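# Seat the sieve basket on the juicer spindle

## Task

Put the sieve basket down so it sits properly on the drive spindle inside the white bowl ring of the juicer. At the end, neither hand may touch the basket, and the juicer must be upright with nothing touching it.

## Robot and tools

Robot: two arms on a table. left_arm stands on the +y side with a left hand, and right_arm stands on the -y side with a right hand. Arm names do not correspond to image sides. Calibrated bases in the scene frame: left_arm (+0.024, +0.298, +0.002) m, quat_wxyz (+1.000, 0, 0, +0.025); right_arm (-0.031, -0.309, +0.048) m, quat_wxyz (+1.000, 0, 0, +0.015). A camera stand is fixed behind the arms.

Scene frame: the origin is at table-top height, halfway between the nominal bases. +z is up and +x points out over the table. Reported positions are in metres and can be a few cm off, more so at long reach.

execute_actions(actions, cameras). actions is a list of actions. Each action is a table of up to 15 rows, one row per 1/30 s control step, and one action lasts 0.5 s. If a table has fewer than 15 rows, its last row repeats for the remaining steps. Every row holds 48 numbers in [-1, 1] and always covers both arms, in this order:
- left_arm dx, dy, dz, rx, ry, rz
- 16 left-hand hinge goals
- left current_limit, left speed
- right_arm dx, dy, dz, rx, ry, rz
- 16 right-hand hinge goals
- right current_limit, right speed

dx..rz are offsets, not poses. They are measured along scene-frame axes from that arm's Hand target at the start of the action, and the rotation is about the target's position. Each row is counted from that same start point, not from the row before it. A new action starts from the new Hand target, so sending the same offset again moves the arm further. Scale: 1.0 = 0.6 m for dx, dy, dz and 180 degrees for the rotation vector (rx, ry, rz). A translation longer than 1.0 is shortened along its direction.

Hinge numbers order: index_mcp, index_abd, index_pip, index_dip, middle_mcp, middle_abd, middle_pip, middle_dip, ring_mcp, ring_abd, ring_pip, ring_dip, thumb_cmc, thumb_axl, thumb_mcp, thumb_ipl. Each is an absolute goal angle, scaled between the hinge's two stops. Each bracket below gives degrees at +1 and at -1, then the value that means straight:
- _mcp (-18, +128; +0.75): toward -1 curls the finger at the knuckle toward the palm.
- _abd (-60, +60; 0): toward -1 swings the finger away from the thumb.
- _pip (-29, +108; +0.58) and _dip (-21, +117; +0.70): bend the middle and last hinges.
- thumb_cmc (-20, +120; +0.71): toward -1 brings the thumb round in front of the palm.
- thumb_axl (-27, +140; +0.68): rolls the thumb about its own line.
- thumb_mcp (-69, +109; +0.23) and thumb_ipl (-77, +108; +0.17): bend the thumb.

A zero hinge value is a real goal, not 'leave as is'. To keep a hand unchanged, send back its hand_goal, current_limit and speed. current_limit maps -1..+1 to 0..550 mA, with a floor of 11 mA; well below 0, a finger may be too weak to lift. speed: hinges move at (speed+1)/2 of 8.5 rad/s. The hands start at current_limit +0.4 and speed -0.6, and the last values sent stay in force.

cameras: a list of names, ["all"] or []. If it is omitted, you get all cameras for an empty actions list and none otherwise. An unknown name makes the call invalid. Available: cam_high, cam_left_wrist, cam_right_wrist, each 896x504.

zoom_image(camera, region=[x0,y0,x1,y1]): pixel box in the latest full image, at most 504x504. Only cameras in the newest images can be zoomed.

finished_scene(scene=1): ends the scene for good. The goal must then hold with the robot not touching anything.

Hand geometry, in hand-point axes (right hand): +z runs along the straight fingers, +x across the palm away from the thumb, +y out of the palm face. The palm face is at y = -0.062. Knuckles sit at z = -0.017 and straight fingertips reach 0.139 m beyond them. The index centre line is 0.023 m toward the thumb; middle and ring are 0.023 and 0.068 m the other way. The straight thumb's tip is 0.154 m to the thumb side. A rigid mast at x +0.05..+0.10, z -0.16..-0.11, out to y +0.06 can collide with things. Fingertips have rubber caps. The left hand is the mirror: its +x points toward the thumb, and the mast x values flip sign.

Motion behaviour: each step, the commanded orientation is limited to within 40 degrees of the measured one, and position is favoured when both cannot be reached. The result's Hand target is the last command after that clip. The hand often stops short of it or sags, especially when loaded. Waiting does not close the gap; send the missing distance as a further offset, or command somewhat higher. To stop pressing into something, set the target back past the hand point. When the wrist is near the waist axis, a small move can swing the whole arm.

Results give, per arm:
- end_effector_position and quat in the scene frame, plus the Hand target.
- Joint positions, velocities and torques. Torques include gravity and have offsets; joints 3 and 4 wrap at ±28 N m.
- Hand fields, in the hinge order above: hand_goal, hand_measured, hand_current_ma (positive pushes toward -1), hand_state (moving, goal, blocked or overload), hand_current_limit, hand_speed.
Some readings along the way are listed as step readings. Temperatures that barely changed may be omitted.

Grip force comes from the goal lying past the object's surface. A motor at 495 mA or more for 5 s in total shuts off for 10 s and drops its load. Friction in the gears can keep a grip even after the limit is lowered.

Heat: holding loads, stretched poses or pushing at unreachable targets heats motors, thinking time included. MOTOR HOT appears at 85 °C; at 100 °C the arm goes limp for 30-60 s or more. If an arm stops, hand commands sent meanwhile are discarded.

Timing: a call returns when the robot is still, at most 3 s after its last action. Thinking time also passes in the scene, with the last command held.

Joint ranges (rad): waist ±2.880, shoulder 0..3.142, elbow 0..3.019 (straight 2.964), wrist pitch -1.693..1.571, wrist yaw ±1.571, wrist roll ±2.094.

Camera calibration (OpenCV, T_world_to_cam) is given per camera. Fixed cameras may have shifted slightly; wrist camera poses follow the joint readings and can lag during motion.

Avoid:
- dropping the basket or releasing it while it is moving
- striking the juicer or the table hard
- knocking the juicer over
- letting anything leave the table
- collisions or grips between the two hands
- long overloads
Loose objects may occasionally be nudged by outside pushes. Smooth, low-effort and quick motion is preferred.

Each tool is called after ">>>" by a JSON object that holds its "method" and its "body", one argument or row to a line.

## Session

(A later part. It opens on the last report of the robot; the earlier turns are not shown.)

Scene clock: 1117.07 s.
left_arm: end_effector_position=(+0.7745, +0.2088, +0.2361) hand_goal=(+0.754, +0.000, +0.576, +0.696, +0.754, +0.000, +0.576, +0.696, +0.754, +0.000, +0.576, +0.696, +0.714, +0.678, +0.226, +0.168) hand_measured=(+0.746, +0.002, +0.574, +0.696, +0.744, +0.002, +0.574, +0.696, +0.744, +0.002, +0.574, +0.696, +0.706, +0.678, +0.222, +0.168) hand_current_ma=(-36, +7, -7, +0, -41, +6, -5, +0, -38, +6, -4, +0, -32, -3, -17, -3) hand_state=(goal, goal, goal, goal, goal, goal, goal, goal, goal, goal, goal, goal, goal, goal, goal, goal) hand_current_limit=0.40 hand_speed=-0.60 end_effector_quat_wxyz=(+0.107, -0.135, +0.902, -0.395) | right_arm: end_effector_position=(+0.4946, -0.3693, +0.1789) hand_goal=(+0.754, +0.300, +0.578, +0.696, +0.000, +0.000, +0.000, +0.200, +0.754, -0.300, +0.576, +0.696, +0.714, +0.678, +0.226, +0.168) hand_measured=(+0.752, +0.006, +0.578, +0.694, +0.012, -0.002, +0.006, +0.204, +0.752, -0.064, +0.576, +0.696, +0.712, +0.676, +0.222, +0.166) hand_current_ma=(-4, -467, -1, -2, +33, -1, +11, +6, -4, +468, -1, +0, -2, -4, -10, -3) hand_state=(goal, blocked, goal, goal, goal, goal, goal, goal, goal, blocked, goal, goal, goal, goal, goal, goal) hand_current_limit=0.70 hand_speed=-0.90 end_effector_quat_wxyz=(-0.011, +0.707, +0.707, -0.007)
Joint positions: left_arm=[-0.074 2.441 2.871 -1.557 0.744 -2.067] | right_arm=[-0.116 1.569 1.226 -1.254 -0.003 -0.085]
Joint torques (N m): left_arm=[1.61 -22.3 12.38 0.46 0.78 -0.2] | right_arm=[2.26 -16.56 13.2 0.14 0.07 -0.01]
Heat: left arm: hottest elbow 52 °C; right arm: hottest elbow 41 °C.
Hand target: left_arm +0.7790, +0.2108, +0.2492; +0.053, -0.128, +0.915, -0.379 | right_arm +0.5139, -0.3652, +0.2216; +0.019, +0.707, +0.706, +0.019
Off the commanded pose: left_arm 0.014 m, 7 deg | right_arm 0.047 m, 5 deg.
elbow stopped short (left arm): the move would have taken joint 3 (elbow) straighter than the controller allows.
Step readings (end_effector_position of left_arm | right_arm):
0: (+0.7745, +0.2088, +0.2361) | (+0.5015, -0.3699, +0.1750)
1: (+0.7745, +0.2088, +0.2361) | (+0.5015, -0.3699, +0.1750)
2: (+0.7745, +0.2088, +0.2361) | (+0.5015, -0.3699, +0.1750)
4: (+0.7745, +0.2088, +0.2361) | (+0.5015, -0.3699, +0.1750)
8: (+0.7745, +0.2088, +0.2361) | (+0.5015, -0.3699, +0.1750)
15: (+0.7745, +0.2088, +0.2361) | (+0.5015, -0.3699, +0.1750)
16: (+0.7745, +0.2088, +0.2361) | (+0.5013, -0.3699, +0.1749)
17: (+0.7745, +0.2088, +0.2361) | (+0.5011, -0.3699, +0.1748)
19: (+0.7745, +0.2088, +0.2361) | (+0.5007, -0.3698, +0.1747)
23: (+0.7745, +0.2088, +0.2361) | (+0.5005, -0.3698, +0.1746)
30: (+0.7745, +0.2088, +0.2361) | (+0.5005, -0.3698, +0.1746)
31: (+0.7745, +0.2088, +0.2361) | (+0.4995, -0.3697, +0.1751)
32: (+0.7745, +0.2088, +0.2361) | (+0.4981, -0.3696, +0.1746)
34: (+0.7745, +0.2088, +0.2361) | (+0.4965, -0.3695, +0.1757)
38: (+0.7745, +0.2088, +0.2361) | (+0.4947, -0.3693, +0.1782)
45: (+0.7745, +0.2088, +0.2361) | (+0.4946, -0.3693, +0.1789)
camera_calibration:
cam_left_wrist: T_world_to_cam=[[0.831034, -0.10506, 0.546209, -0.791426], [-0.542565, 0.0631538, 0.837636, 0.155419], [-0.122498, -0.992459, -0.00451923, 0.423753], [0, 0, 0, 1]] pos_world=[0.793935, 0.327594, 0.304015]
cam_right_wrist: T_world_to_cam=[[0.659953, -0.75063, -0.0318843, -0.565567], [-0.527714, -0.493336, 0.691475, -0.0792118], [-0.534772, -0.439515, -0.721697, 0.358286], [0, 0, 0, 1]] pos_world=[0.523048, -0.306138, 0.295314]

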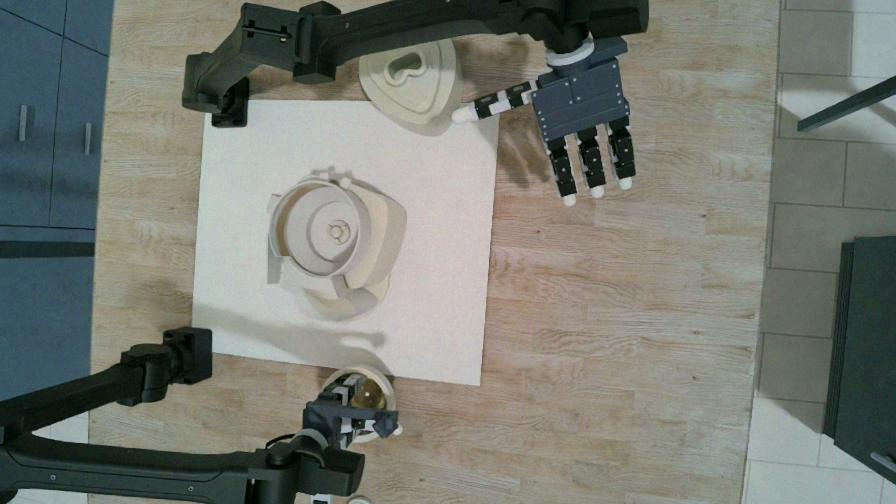

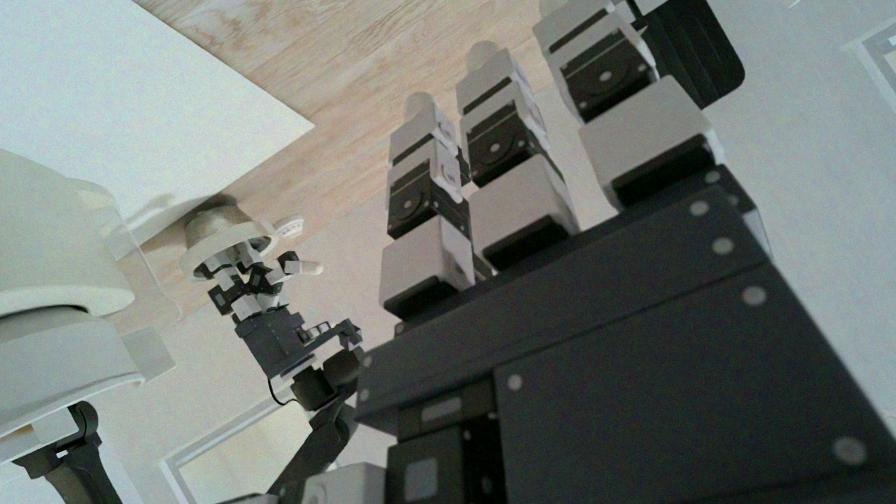

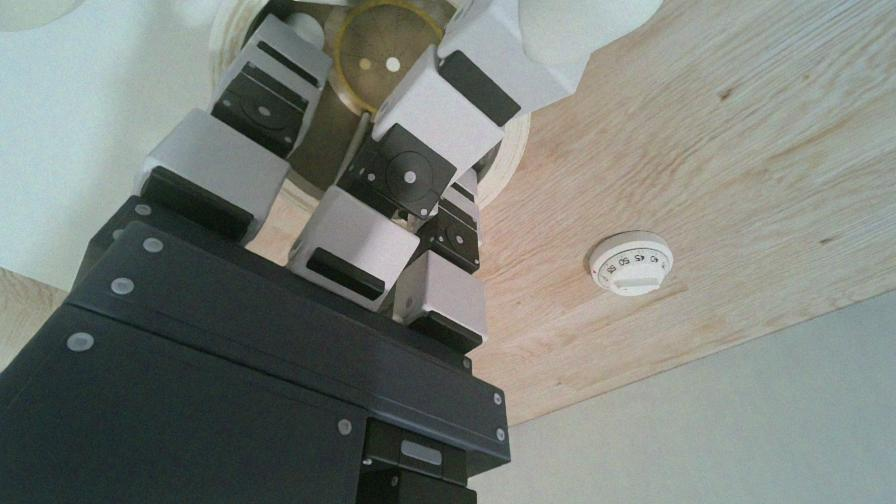

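>>> {"method": "execute_actions", "body": {
  "actions": [
    [[0,0,0,0,0,0,0.754,0,0.576,0.696,0.754,0,0.576,0.696,0.754,0,0.576,0.696,0.714,0.678,0.226,0.168,0.4,-0.6, 0.002,0,0.015,0,0,0,0.754,0.3,0.577,0.696,0.0,0,0.0,0.2,0.754,-0.3,0.576,0.696,0.714,0.678,0.226,0.168,0.7,-0.9]]
  ],
  "cameras": ["cam_high","cam_left_wrist","cam_right_wrist"]
}}

>>> {"method": "zoom_image", "body": {
  "camera": "cam_left_wrist",
  "region": [160, 160, 360, 360]
}}

Scene clock: 1122.03 s.
left_arm: end_effector_position=(+0.7745, +0.2088, +0.2361) hand_goal=(+0.754, +0.000, +0.576, +0.696, +0.754, +0.000, +0.576, +0.696, +0.754, +0.000, +0.576, +0.696, +0.714, +0.678, +0.226, +0.168) hand_measured=(+0.746, +0.002, +0.574, +0.696, +0.744, +0.002, +0.574, +0.696, +0.744, +0.002, +0.574, +0.696, +0.706, +0.678, +0.222, +0.168) hand_current_ma=(-36, +7, -7, +0, -41, +6, -5, +0, -38, +6, -4, +0, -32, -3, -17, -3) hand_state=(goal, goal, goal, goal, goal, goal, goal, goal, goal, goal, goal, goal, goal, goal, goal, goal) hand_current_limit=0.40 hand_speed=-0.60 end_effector_quat_wxyz=(+0.107, -0.135, +0.902, -0.395) | right_arm: end_effector_position=(+0.4948, -0.3701, +0.1868) hand_goal=(+0.754, +0.300, +0.578, +0.696, +0.000, +0.000, +0.000, +0.200, +0.754, -0.300, +0.576, +0.696, +0.714, +0.678, +0.226, +0.168) hand_measured=(+0.752, +0.038, +0.578, +0.694, +0.012, -0.002, +0.006, +0.204, +0.754, -0.092, +0.576, +0.696, +0.712, +0.676, +0.222, +0.166) hand_current_ma=(-5, -467, -1, -2, +33, -1, +11, +6, -1, +468, -1, +0, -2, -4, -10, -3) hand_state=(goal, blocked, goal, goal, goal, goal, goal, goal, goal, blocked, goal, goal, goal, goal, goal, goal) hand_current_limit=0.70 hand_speed=-0.90 end_effector_quat_wxyz=(-0.012, +0.708, +0.706, -0.008)
Joint positions: left_arm=[-0.074 2.441 2.871 -1.557 0.744 -2.067] | right_arm=[-0.118 1.564 1.243 -1.278 -0.003 -0.085]
Joint torques (N m): left_arm=[1.61 -22.3 12.4 0.46 0.78 -0.2] | right_arm=[1.96 -16.03 13.74 0.03 0.06 -0.02]
Heat: left arm: hottest elbow 52 °C; right arm: hottest elbow 41 °C.
Hand target: left_arm +0.7790, +0.2108, +0.2492; +0.053, -0.128, +0.915, -0.379 | right_arm +0.5151, -0.3652, +0.2306; +0.019, +0.707, +0.706, +0.019
Off the commanded pose: left_arm 0.014 m, 7 deg | right_arm 0.049 m, 5 deg.
elbow stopped short (left arm): the move would have taken joint 3 (elbow) straighter than the controller allows.
Step readings (end_effector_position of left_arm | right_arm):
0: (+0.7745, +0.2088, +0.2361) | (+0.4946, -0.3693, +0.1789)
1: (+0.7745, +0.2088, +0.2361) | (+0.4942, -0.3693, +0.1793)
2: (+0.7745, +0.2088, +0.2361) | (+0.4940, -0.3692, +0.1802)
4: (+0.7745, +0.2088, +0.2361) | (+0.4939, -0.3692, +0.1829)
8: (+0.7745, +0.2088, +0.2361) | (+0.4950, -0.3693, +0.1868)
15: (+0.7745, +0.2088, +0.2361) | (+0.4948, -0.3701, +0.1868)
camera_calibration:
cam_left_wrist: T_world_to_cam=[[0.831034, -0.10506, 0.546209, -0.791426], [-0.542565, 0.0631538, 0.837636, 0.155419], [-0.122498, -0.992459, -0.00451923, 0.423753], [0, 0, 0, 1]] pos_world=[0.793935, 0.327594, 0.304015]
cam_right_wrist: T_world_to_cam=[[0.658738, -0.751619, -0.0336784, -0.565514], [-0.526742, -0.492687, 0.692678, -0.0854069], [-0.537222, -0.438553, -0.72046, 0.365044], [0, 0, 0, 1]] pos_world=[0.523648, -0.307038, 0.303114]

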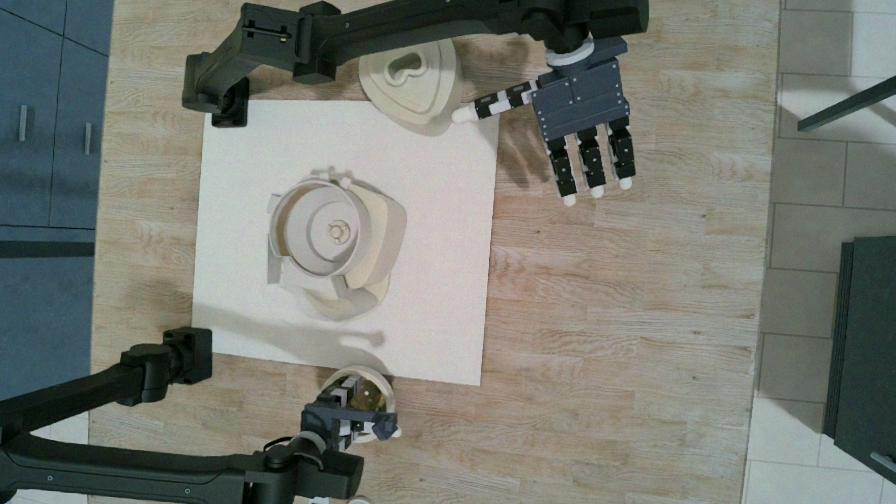

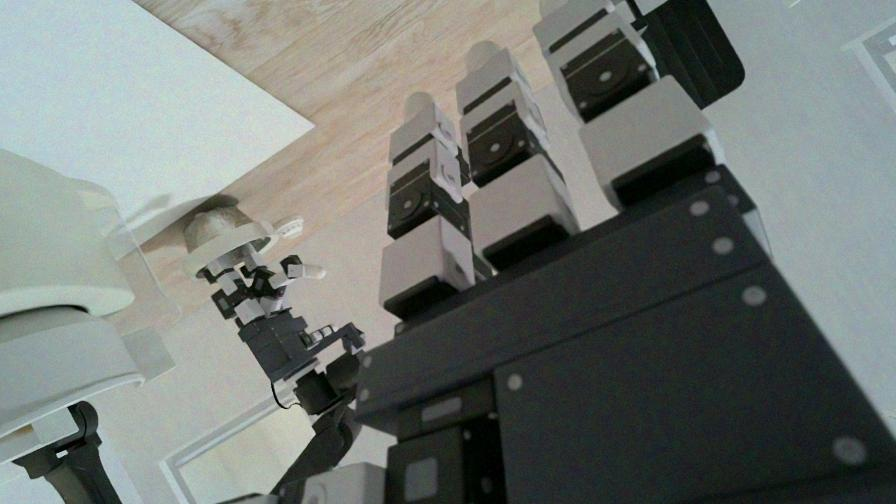

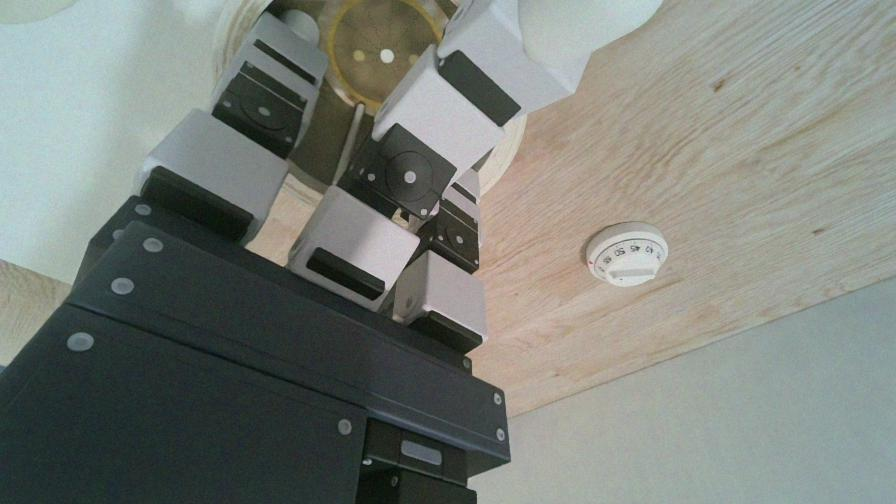

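Scaled by 2.520 from the camera's 896x504 image, which has a finer 1280x720 frame.

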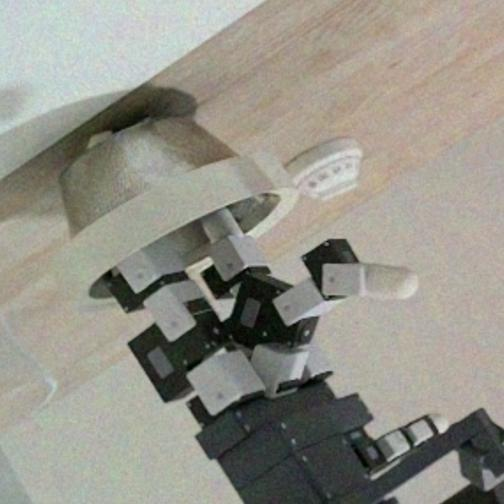

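>>> {"method": "zoom_image", "body": {
  "camera": "cam_high",
  "region": [300, 350, 430, 470]
}}

>>> {"method": "zoom_image", "body": {
  "camera": "cam_right_wrist",
  "region": [190, 0, 560, 260]
}}

Scaled by 3.877 from the camera's 896x504 image, which has a finer 1280x720 frame.

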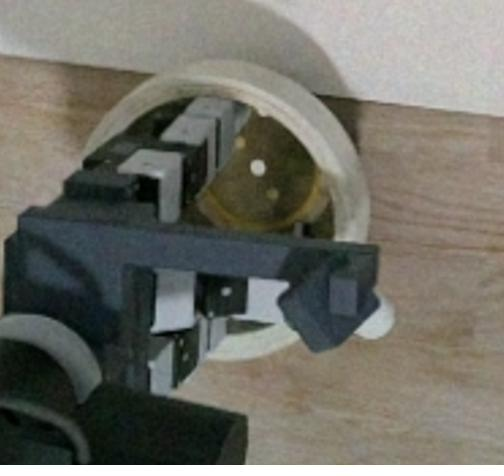

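Scaled by 1.362 from the camera's 896x504 image, which has a finer 1280x720 frame.

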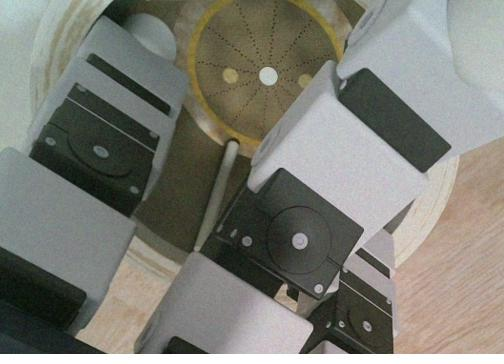

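>>> {"method": "zoom_image", "body": {
  "camera": "cam_right_wrist",
  "region": [190, 0, 350, 110]
}}

>>> {"method": "zoom_image", "body": {
  "camera": "cam_right_wrist",
  "region": [400, 60, 560, 230]
}}

Scaled by 3.150 from the camera's 896x504 image, which has a finer 1280x720 frame.

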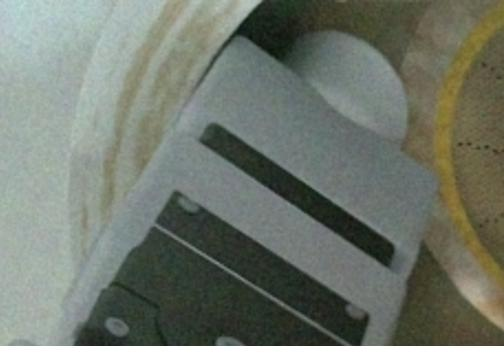

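Scaled by 2.965 from the camera's 896x504 image, which has a finer 1280x720 frame.

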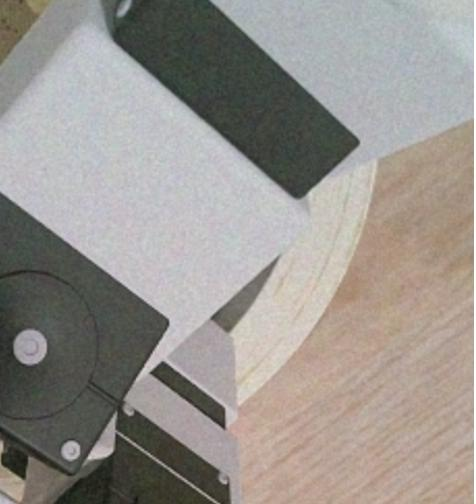

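>>> {"method": "zoom_image", "body": {
  "camera": "cam_right_wrist",
  "region": [300, 0, 460, 200]
}}

>>> {"method": "zoom_image", "body": {
  "camera": "cam_high",
  "region": [335, 365, 400, 425]
}}

Scaled by 2.520 from the camera's 896x504 image, which has a finer 1280x720 frame.

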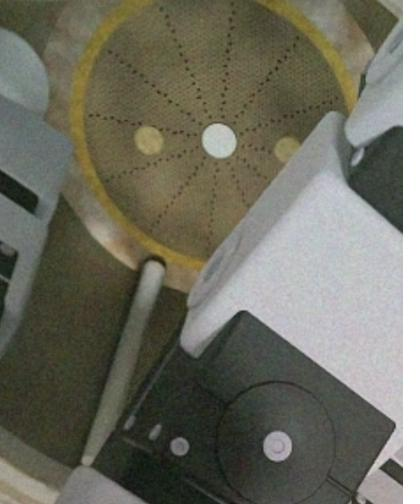

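Scaled by 7.754 from the camera's 896x504 image, which has a finer 1280x720 frame.

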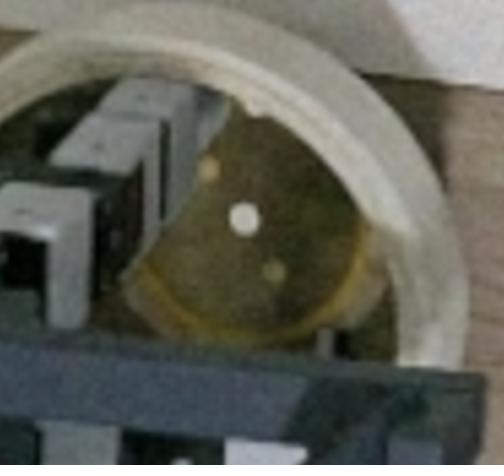

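>>> {"method": "execute_actions", "body": {
  "actions": [
    [[0,0,0,0,0,0,0.754,0,0.576,0.696,0.754,0,0.576,0.696,0.754,0,0.576,0.696,0.714,0.678,0.226,0.168,0.4,-0.6, 0,0,-0.02,0,0,0,0.754,0.0,0.577,0.696,0.0,0,0.0,0.2,0.754,-0.0,0.576,0.696,0.714,0.678,0.226,0.168,0.0,-0.9]],
    [[0,0,0,0,0,0,0.754,0,0.576,0.696,0.754,0,0.576,0.696,0.754,0,0.576,0.696,0.714,0.678,0.226,0.168,0.4,-0.6, 0,0,0.0,0,0,0,0.754,-0.15,0.577,0.696,0.0,0,0.0,0.2,0.754,0.15,0.576,0.696,0.714,0.678,0.226,0.168,0.0,-0.8]],
    [[0,0,0,0,0,0,0.754,0,0.576,0.696,0.754,0,0.576,0.696,0.754,0,0.576,0.696,0.714,0.678,0.226,0.168,0.4,-0.6, 0,0,0.08,0,0,0,0.754,-0.15,0.577,0.696,0.0,0,0.0,0.2,0.754,0.15,0.576,0.696,0.714,0.678,0.226,0.168,0.0,-0.8]],
    [[0,0,0,0,0,0,0.754,0,0.576,0.696,0.754,0,0.576,0.696,0.754,0,0.576,0.696,0.714,0.678,0.226,0.168,0.4,-0.6, 0,0,0.03,0,0,0,0.754,-0.15,0.577,0.696,0.0,0,0.0,0.2,0.754,0.15,0.576,0.696,0.714,0.678,0.226,0.168,0.0,-0.8]]
  ],
  "cameras": ["cam_high","cam_left_wrist","cam_right_wrist"]
}}

>>> {"method": "zoom_image", "body": {
  "camera": "cam_high",
  "region": [300, 340, 430, 470]
}}

>>> {"method": "zoom_image", "body": {
  "camera": "cam_right_wrist",
  "region": [240, 0, 500, 200]
}}

Scene clock: 1384.80 s.
left_arm: end_effector_position=(+0.7745, +0.2088, +0.2361) hand_goal=(+0.754, +0.000, +0.576, +0.696, +0.754, +0.000, +0.576, +0.696, +0.754, +0.000, +0.576, +0.696, +0.714, +0.678, +0.226, +0.168) hand_measured=(+0.746, +0.002, +0.574, +0.696, +0.744, +0.002, +0.574, +0.696, +0.744, +0.002, +0.574, +0.696, +0.706, +0.678, +0.222, +0.168) hand_current_ma=(-36, +7, -7, +0, -41, +6, -5, +0, -38, +6, -4, +0, -32, -3, -17, -3) hand_state=(goal, goal, goal, goal, goal, goal, goal, goal, goal, goal, goal, goal, goal, goal, goal, goal) hand_current_limit=0.40 hand_speed=-0.60 end_effector_quat_wxyz=(+0.107, -0.135, +0.902, -0.395) | right_arm: end_effector_position=(+0.5007, -0.3696, +0.2495) hand_goal=(+0.754, -0.150, +0.578, +0.696, +0.000, +0.000, +0.000, +0.200, +0.754, +0.150, +0.576, +0.696, +0.714, +0.678, +0.226, +0.168) hand_measured=(+0.752, -0.146, +0.578, +0.694, +0.012, -0.002, +0.006, +0.204, +0.754, +0.146, +0.576, +0.696, +0.712, +0.676, +0.222, +0.166) hand_current_ma=(-2, +8, -1, -2, +33, -1, +11, +6, -1, -7, -1, +0, -2, -4, -11, -3) hand_state=(goal, goal, goal, goal, goal, goal, goal, goal, goal, goal, goal, goal, goal, goal, goal, goal) hand_current_limit=0.00 hand_speed=-0.80 end_effector_quat_wxyz=(-0.005, +0.707, +0.707, -0.001)
Joint positions: left_arm=[-0.074 2.441 2.871 -1.557 0.744 -2.067] | right_arm=[-0.116 1.529 1.367 -1.419 -0.004 -0.085]
Joint torques (N m): left_arm=[1.61 -22.24 12.4 0.44 0.78 -0.2] | right_arm=[1.9 -15.27 13.64 0.09 0.11 0]
Motor temperatures (°C): left_arm=[34 42 53 30 31 32] | right_arm=[33 36 47 29 32 32]
Heat: left arm: hottest elbow 53 °C; right arm: hottest elbow 47 °C.
Hand target: left_arm +0.7790, +0.2108, +0.2492; +0.053, -0.128, +0.915, -0.379 | right_arm +0.5151, -0.3651, +0.2846; +0.019, +0.707, +0.706, +0.019
Off the commanded pose: left_arm 0.014 m, 7 deg | right_arm 0.038 m, 4 deg.
elbow stopped short (left arm): the move would have taken joint 3 (elbow) straighter than the controller allows.
Step readings (end_effector_position of left_arm | right_arm):
0: (+0.7745, +0.2088, +0.2361) | (+0.4948, -0.3701, +0.1868)
1: (+0.7745, +0.2088, +0.2361) | (+0.4949, -0.3701, +0.1868)
2: (+0.7745, +0.2088, +0.2361) | (+0.4950, -0.3701, +0.1869)
4: (+0.7745, +0.2088, +0.2361) | (+0.4950, -0.3701, +0.1869)
8: (+0.7745, +0.2088, +0.2361) | (+0.4950, -0.3701, +0.1869)
15: (+0.7745, +0.2088, +0.2361) | (+0.4952, -0.3692, +0.1869)
16: (+0.7745, +0.2088, +0.2361) | (+0.4952, -0.3692, +0.1869)
17: (+0.7745, +0.2088, +0.2361) | (+0.4952, -0.3692, +0.1869)
19: (+0.7745, +0.2088, +0.2361) | (+0.4952, -0.3692, +0.1869)
23: (+0.7745, +0.2088, +0.2361) | (+0.4952, -0.3692, +0.1869)
30: (+0.7745, +0.2088, +0.2361) | (+0.4952, -0.3692, +0.1869)
31: (+0.7745, +0.2088, +0.2361) | (+0.4936, -0.3690, +0.1883)
32: (+0.7745, +0.2088, +0.2361) | (+0.4916, -0.3688, +0.1913)
34: (+0.7745, +0.2088, +0.2361) | (+0.4923, -0.3689, +0.2054)
38: (+0.7745, +0.2088, +0.2361) | (+0.5011, -0.3697, +0.2331)
45: (+0.7745, +0.2088, +0.2361) | (+0.5026, -0.3698, +0.2393)
46: (+0.7745, +0.2088, +0.2361) | (+0.5017, -0.3697, +0.2401)
47: (+0.7745, +0.2088, +0.2361) | (+0.5004, -0.3696, +0.2404)
49: (+0.7745, +0.2088, +0.2361) | (+0.4985, -0.3694, +0.2438)
53: (+0.7745, +0.2088, +0.2361) | (+0.5007, -0.3696, +0.2489)
60: (+0.7745, +0.2088, +0.2361) | (+0.5007, -0.3696, +0.2495)
camera_calibration:
cam_left_wrist: T_world_to_cam=[[0.831034, -0.10506, 0.546209, -0.791426], [-0.542565, 0.0631538, 0.837636, 0.155419], [-0.122498, -0.992459, -0.00451923, 0.423753], [0, 0, 0, 1]] pos_world=[0.793935, 0.327594, 0.304015]
cam_right_wrist: T_world_to_cam=[[0.660385, -0.750635, -0.0209339, -0.570547], [-0.538882, -0.493138, 0.682951, -0.117098], [-0.52297, -0.43973, -0.730164, 0.408387], [0, 0, 0, 1]] pos_world=[0.527254, -0.306438, 0.366218]

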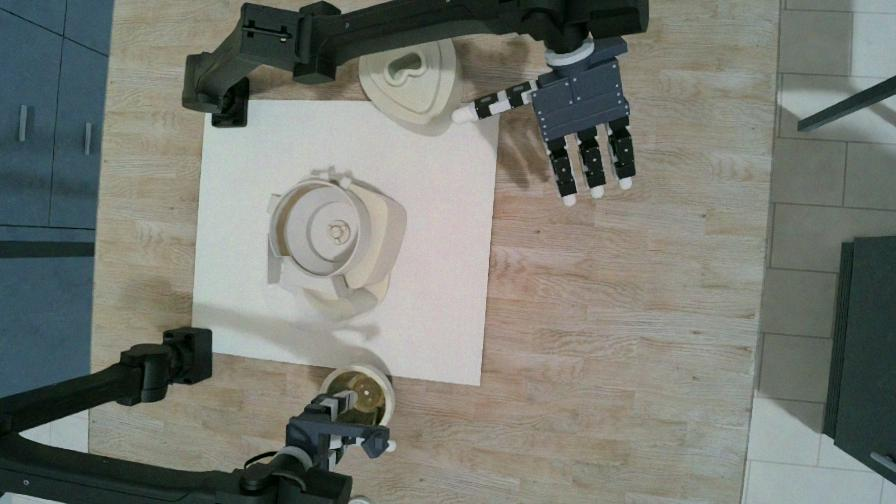

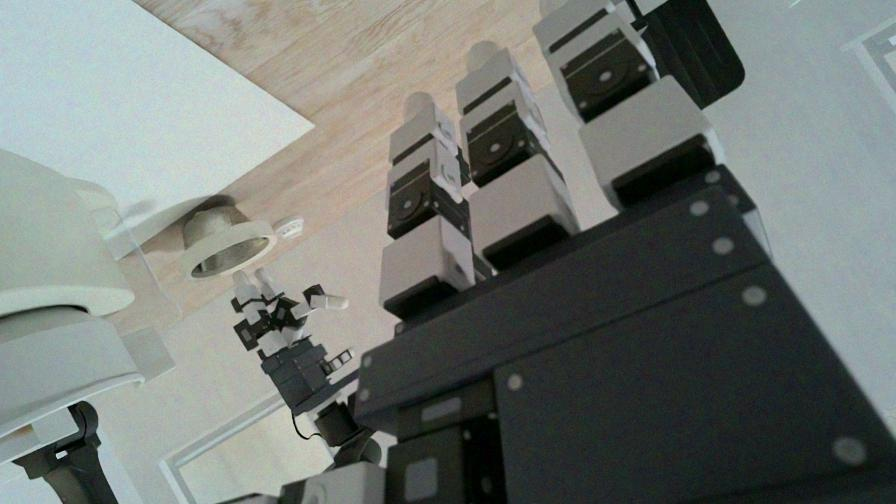

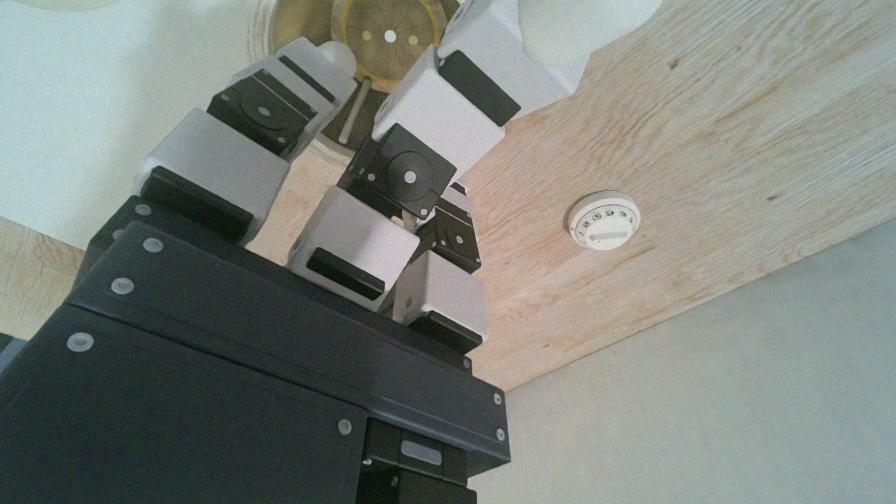

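Scaled by 3.877 from the camera's 896x504 image, which has a finer 1280x720 frame.

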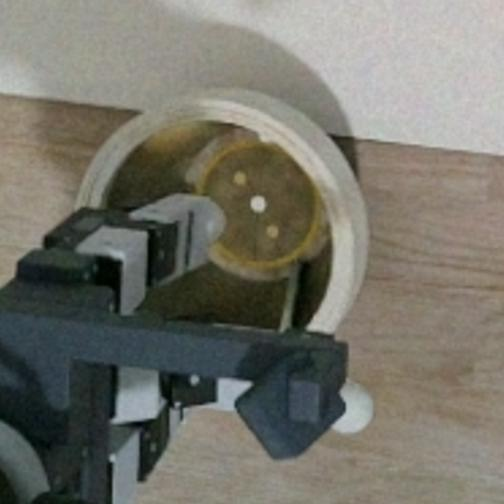

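Scaled by 1.938 from the camera's 896x504 image, which has a finer 1280x720 frame.

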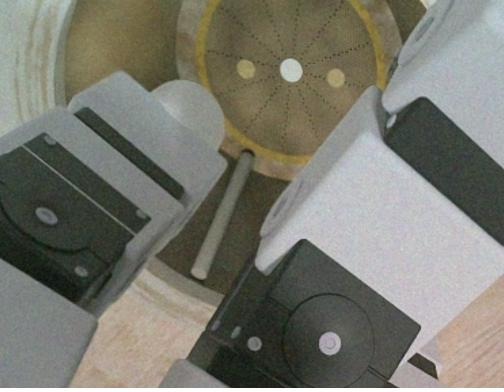

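>>> {"method": "execute_actions", "body": {
  "actions": [
    [[0,0,0,0,0,0,0.754,0,0.576,0.696,0.754,0,0.576,0.696,0.754,0,0.576,0.696,0.714,0.678,0.226,0.168,0.4,-0.6, -0.077,0,-0.05,0,0.0444,0,1.0,-0.15,-0.591,0.696,0.9,0,-0.95,-0.7,1.0,0.15,-0.591,0.696,0.714,0.678,0.226,0.168,0.4,-0.5]],
    [[0,0,0,0,0,0,0.754,0,0.576,0.696,0.754,0,0.576,0.696,0.754,0,0.576,0.696,0.714,0.678,0.226,0.168,0.4,-0.6, 0,0,0,0,0,0,1.0,-0.15,-0.591,0.696,0.9,0,-0.95,-0.7,1.0,0.15,-0.591,0.696,0.714,0.678,0.226,0.168,0.4,-0.5]],
    [[0,0,0,0,0,0,0.754,0,0.576,0.696,0.754,0,0.576,0.696,0.754,0,0.576,0.696,0.714,0.678,0.226,0.168,0.4,-0.6, 0,0,0,0,0,0,1.0,-0.15,-0.591,0.696,0.9,0,-0.95,-0.7,1.0,0.15,-0.591,0.696,0.714,0.678,0.226,0.168,0.4,-0.5]]
  ],
  "cameras": ["cam_high","cam_left_wrist","cam_right_wrist"]
}}

>>> {"method": "zoom_image", "body": {
  "camera": "cam_high",
  "region": [300, 340, 430, 470]
}}

>>> {"method": "zoom_image", "body": {
  "camera": "cam_left_wrist",
  "region": [160, 160, 360, 360]
}}

Scene clock: 1399.27 s.
left_arm: end_effector_position=(+0.7745, +0.2088, +0.2361) hand_goal=(+0.754, +0.000, +0.576, +0.696, +0.754, +0.000, +0.576, +0.696, +0.754, +0.000, +0.576, +0.696, +0.714, +0.678, +0.226, +0.168) hand_measured=(+0.746, +0.002, +0.574, +0.696, +0.744, +0.002, +0.574, +0.696, +0.744, +0.002, +0.574, +0.696, +0.706, +0.678, +0.222, +0.168) hand_current_ma=(-36, +7, -7, +0, -41, +6, -5, +0, -38, +6, -4, +0, -32, -3, -17, -3) hand_state=(goal, goal, goal, goal, goal, goal, goal, goal, goal, goal, goal, goal, goal, goal, goal, goal) hand_current_limit=0.40 hand_speed=-0.60 end_effector_quat_wxyz=(+0.107, -0.135, +0.902, -0.395) | right_arm: end_effector_position=(+0.4705, -0.3683, +0.2381) hand_goal=(+1.000, -0.150, -0.590, +0.696, +0.900, +0.000, -0.950, -0.700, +1.000, +0.150, -0.590, +0.696, +0.714, +0.678, +0.226, +0.168) hand_measured=(+0.992, -0.146, -0.584, +0.694, +0.896, -0.002, -0.942, -0.698, +0.992, +0.146, -0.584, +0.696, +0.712, +0.676, +0.222, +0.166) hand_current_ma=(-17, +7, +14, -2, -10, -1, +16, +5, -18, -6, +14, +0, -2, -4, -11, -3) hand_state=(goal, goal, goal, goal, goal, goal, goal, goal, goal, goal, goal, goal, goal, goal, goal, goal) hand_current_limit=0.40 hand_speed=-0.50 end_effector_quat_wxyz=(-0.042, +0.706, +0.706, -0.037)
Joint positions: left_arm=[-0.074 2.441 2.871 -1.557 0.744 -2.067] | right_arm=[-0.116 1.52 1.346 -1.509 0.003 -0.085]
Joint torques (N m): left_arm=[1.61 -22.24 12.4 0.46 0.78 -0.2] | right_arm=[2.84 -15.09 8.75 0.03 0.24 -0.08]
Heat: left arm: hottest elbow 53 °C; right arm: hottest elbow 47 °C.
Hand target: left_arm +0.7790, +0.2108, +0.2492; +0.053, -0.128, +0.915, -0.379 | right_arm +0.4689, -0.3652, +0.2546; -0.031, +0.707, +0.706, -0.030
Off the commanded pose: left_arm 0.014 m, 7 deg | right_arm 0.017 m, 2 deg.
elbow stopped short (left arm): the move would have taken joint 3 (elbow) straighter than the controller allows.
Step readings (end_effector_position of left_arm | right_arm):
0: (+0.7745, +0.2088, +0.2361) | (+0.5007, -0.3696, +0.2495)
1: (+0.7745, +0.2088, +0.2361) | (+0.4968, -0.3697, +0.2477)
2: (+0.7745, +0.2088, +0.2361) | (+0.4921, -0.3698, +0.2463)
4: (+0.7745, +0.2088, +0.2361) | (+0.4803, -0.3691, +0.2421)
8: (+0.7745, +0.2088, +0.2361) | (+0.4705, -0.3683, +0.2381)
15: (+0.7745, +0.2088, +0.2361) | (+0.4705, -0.3683, +0.2381)
16: (+0.7745, +0.2088, +0.2361) | (+0.4705, -0.3683, +0.2381)
17: (+0.7745, +0.2088, +0.2361) | (+0.4705, -0.3683, +0.2381)
19: (+0.7745, +0.2088, +0.2361) | (+0.4705, -0.3683, +0.2381)
23: (+0.7745, +0.2088, +0.2361) | (+0.4705, -0.3683, +0.2381)
30: (+0.7745, +0.2088, +0.2361) | (+0.4705, -0.3683, +0.2381)
31: (+0.7745, +0.2088, +0.2361) | (+0.4705, -0.3683, +0.2381)
32: (+0.7745, +0.2088, +0.2361) | (+0.4705, -0.3683, +0.2381)
34: (+0.7745, +0.2088, +0.2361) | (+0.4705, -0.3683, +0.2381)
38: (+0.7745, +0.2088, +0.2361) | (+0.4705, -0.3683, +0.2381)
45: (+0.7745, +0.2088, +0.2361) | (+0.4705, -0.3683, +0.2381)
camera_calibration:
cam_left_wrist: T_world_to_cam=[[0.831034, -0.10506, 0.546209, -0.791426], [-0.542565, 0.0631538, 0.837636, 0.155419], [-0.122498, -0.992459, -0.00451923, 0.423753], [0, 0, 0, 1]] pos_world=[0.793935, 0.327594, 0.304015]
cam_right_wrist: T_world_to_cam=[[0.654982, -0.750275, -0.0899229, -0.530715], [-0.465683, -0.494497, 0.733902, -0.172057], [-0.595095, -0.438817, -0.673277, 0.405696], [0, 0, 0, 1]] pos_world=[0.508913, -0.305237, 0.351695]

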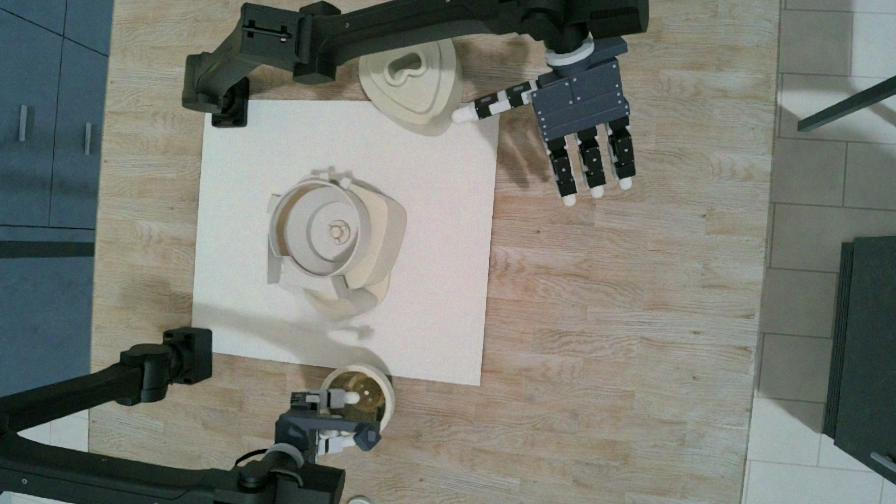

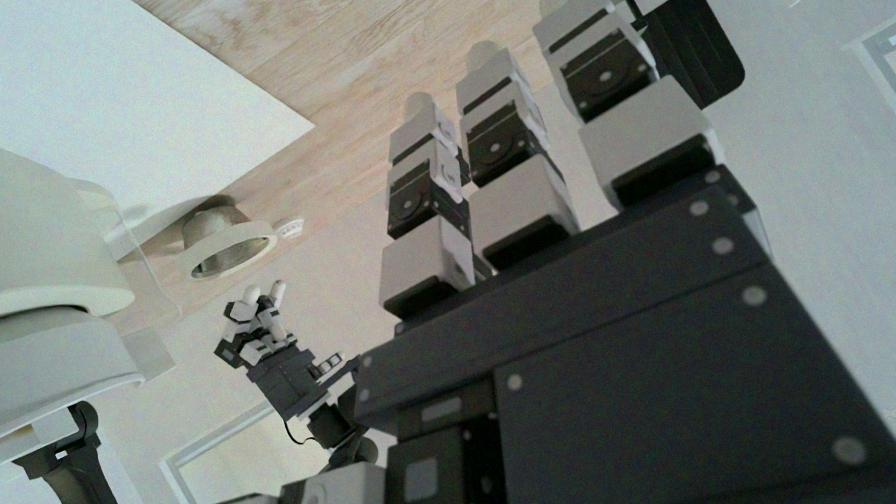

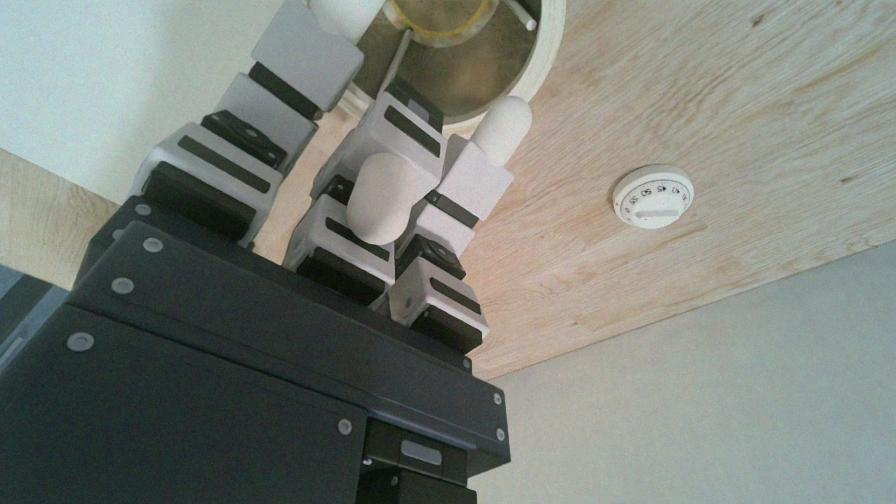

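Scaled by 3.877 from the camera's 896x504 image, which has a finer 1280x720 frame.

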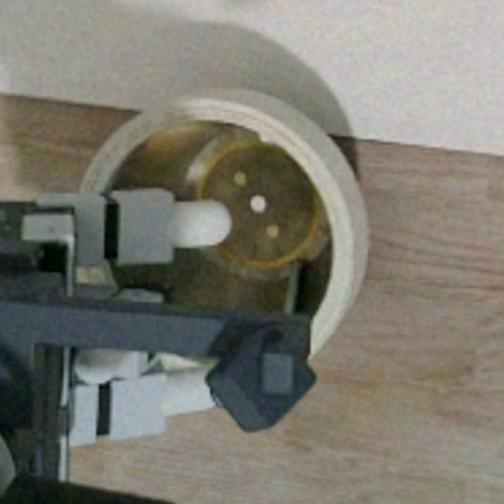

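Scaled by 2.520 from the camera's 896x504 image, which has a finer 1280x720 frame.

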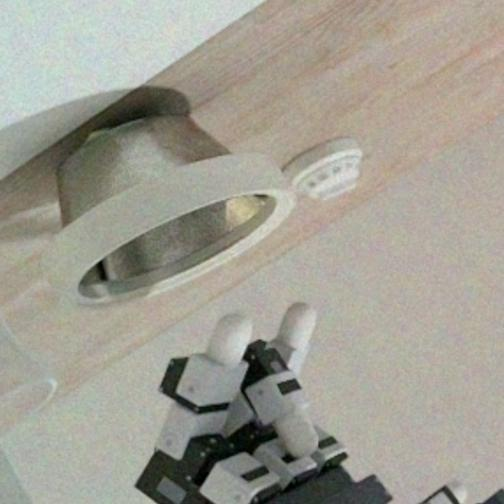

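>>> {"method": "execute_actions", "body": {
  "actions": [
    [[0,0,0,0,0,0,0.754,0,0.576,0.696,0.754,0,0.576,0.696,0.754,0,0.576,0.696,0.714,0.678,0.226,0.168,0.4,-0.6, -0.046,0,-0.065,0,0,0,1.0,-0.15,-0.591,0.696,0.9,0,-0.95,-0.7,1.0,0.15,-0.591,0.696,0.714,0.678,0.226,0.168,0.4,-0.5]],
    [[0,0,0,0,0,0,0.754,0,0.576,0.696,0.754,0,0.576,0.696,0.754,0,0.576,0.696,0.714,0.678,0.226,0.168,0.4,-0.6, 0,0,0,0,0,0,1.0,-0.15,-0.591,0.696,0.9,0,-0.95,-0.7,1.0,0.15,-0.591,0.696,0.714,0.678,0.226,0.168,0.4,-0.5]]
  ],
  "cameras": ["cam_high","cam_left_wrist"]
}}

>>> {"method": "zoom_image", "body": {
  "camera": "cam_high",
  "region": [300, 340, 430, 470]
}}

>>> {"method": "zoom_image", "body": {
  "camera": "cam_left_wrist",
  "region": [160, 160, 360, 360]
}}

Scene clock: 1413.10 s.
left_arm: end_effector_position=(+0.7745, +0.2088, +0.2361) hand_goal=(+0.754, +0.000, +0.576, +0.696, +0.754, +0.000, +0.576, +0.696, +0.754, +0.000, +0.576, +0.696, +0.714, +0.678, +0.226, +0.168) hand_measured=(+0.746, +0.002, +0.574, +0.696, +0.744, +0.002, +0.574, +0.696, +0.744, +0.002, +0.574, +0.696, +0.706, +0.678, +0.222, +0.168) hand_current_ma=(-36, +7, -7, +0, -41, +6, -5, +0, -38, +6, -4, +0, -32, -3, -17, -3) hand_state=(goal, goal, goal, goal, goal, goal, goal, goal, goal, goal, goal, goal, goal, goal, goal, goal) hand_current_limit=0.40 hand_speed=-0.60 end_effector_quat_wxyz=(+0.107, -0.135, +0.902, -0.395) | right_arm: end_effector_position=(+0.4316, -0.3651, +0.1965) hand_goal=(+1.000, -0.150, -0.590, +0.696, +0.900, +0.000, -0.950, -0.700, +1.000, +0.150, -0.590, +0.696, +0.714, +0.678, +0.226, +0.168) hand_measured=(+0.996, -0.146, -0.586, +0.694, +0.898, -0.002, -0.944, -0.698, +0.996, +0.146, -0.586, +0.696, +0.712, +0.676, +0.222, +0.166) hand_current_ma=(-7, +7, +9, -2, -4, -1, +12, +5, -7, -5, +9, +0, -4, -4, -10, -3) hand_state=(goal, goal, goal, goal, goal, goal, goal, goal, goal, goal, goal, goal, goal, goal, goal, goal) hand_current_limit=0.40 hand_speed=-0.50 end_effector_quat_wxyz=(-0.053, +0.705, +0.705, -0.047)
Joint positions: left_arm=[-0.074 2.441 2.871 -1.557 0.744 -2.067] | right_arm=[-0.116 1.463 1.176 -1.425 0.004 -0.085]
Joint torques (N m): left_arm=[1.61 -22.3 12.38 0.46 0.78 -0.2] | right_arm=[0.97 -13.27 9.39 0.81 0.27 -0.09]
Heat: left arm: hottest elbow 53 °C; right arm: hottest elbow 46 °C.
Hand target: left_arm +0.7790, +0.2108, +0.2492; +0.053, -0.128, +0.915, -0.379 | right_arm +0.4412, -0.3652, +0.2156; -0.031, +0.707, +0.706, -0.031
Off the commanded pose: left_arm 0.014 m, 7 deg | right_arm 0.021 m, 3 deg.
elbow stopped short (left arm): the move would have taken joint 3 (elbow) straighter than the controller allows.
Step readings (end_effector_position of left_arm | right_arm):
0: (+0.7745, +0.2088, +0.2361) | (+0.4705, -0.3683, +0.2381)
1: (+0.7745, +0.2088, +0.2361) | (+0.4682, -0.3682, +0.2338)
2: (+0.7745, +0.2088, +0.2361) | (+0.4647, -0.3679, +0.2287)
4: (+0.7745, +0.2088, +0.2361) | (+0.4449, -0.3662, +0.2106)
8: (+0.7745, +0.2088, +0.2361) | (+0.4291, -0.3649, +0.1954)
15: (+0.7745, +0.2088, +0.2361) | (+0.4316, -0.3651, +0.1965)
16: (+0.7745, +0.2088, +0.2361) | (+0.4316, -0.3651, +0.1965)
17: (+0.7745, +0.2088, +0.2361) | (+0.4316, -0.3651, +0.1965)
19: (+0.7745, +0.2088, +0.2361) | (+0.4316, -0.3651, +0.1965)
23: (+0.7745, +0.2088, +0.2361) | (+0.4316, -0.3651, +0.1965)
30: (+0.7745, +0.2088, +0.2361) | (+0.4316, -0.3651, +0.1965)
camera_calibration:
cam_left_wrist: T_world_to_cam=[[0.831034, -0.10506, 0.546209, -0.791426], [-0.542565, 0.0631538, 0.837636, 0.155419], [-0.122498, -0.992459, -0.00451923, 0.423753], [0, 0, 0, 1]] pos_world=[0.793935, 0.327594, 0.304015]
Images, in order (width x height): cam_high 896x504, cam_left_wrist 896x504.

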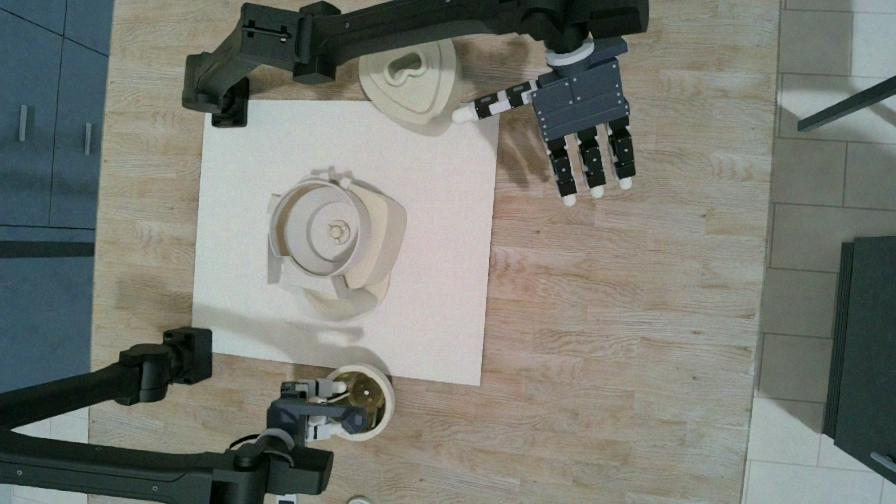

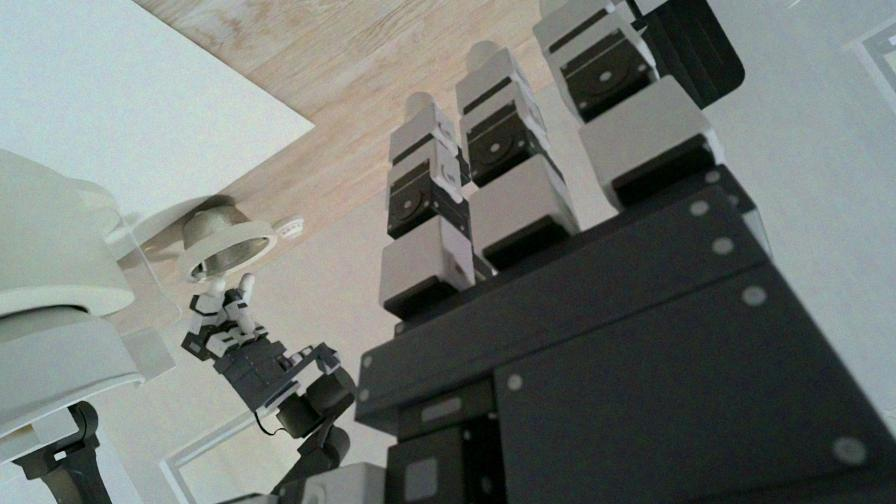

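Scaled by 3.877 from the camera's 896x504 image, which has a finer 1280x720 frame.

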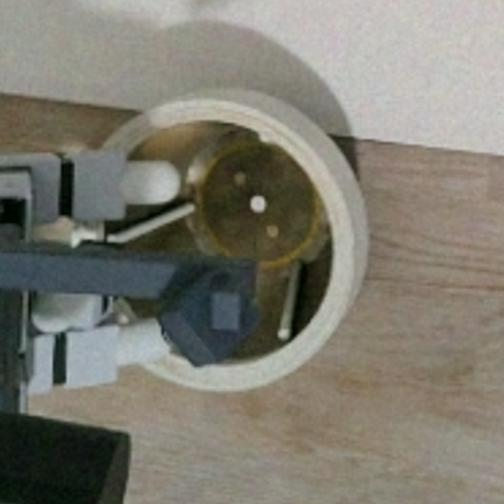

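Scaled by 2.520 from the camera's 896x504 image, which has a finer 1280x720 frame.

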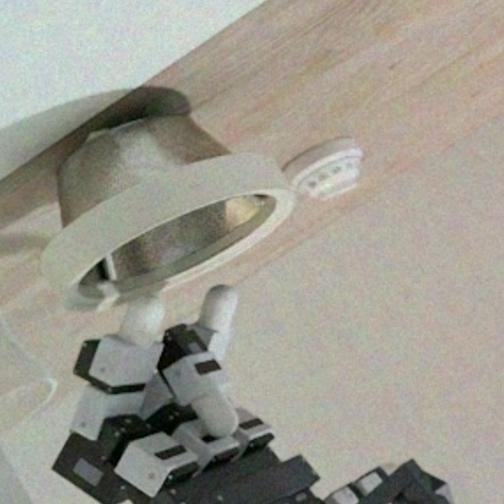

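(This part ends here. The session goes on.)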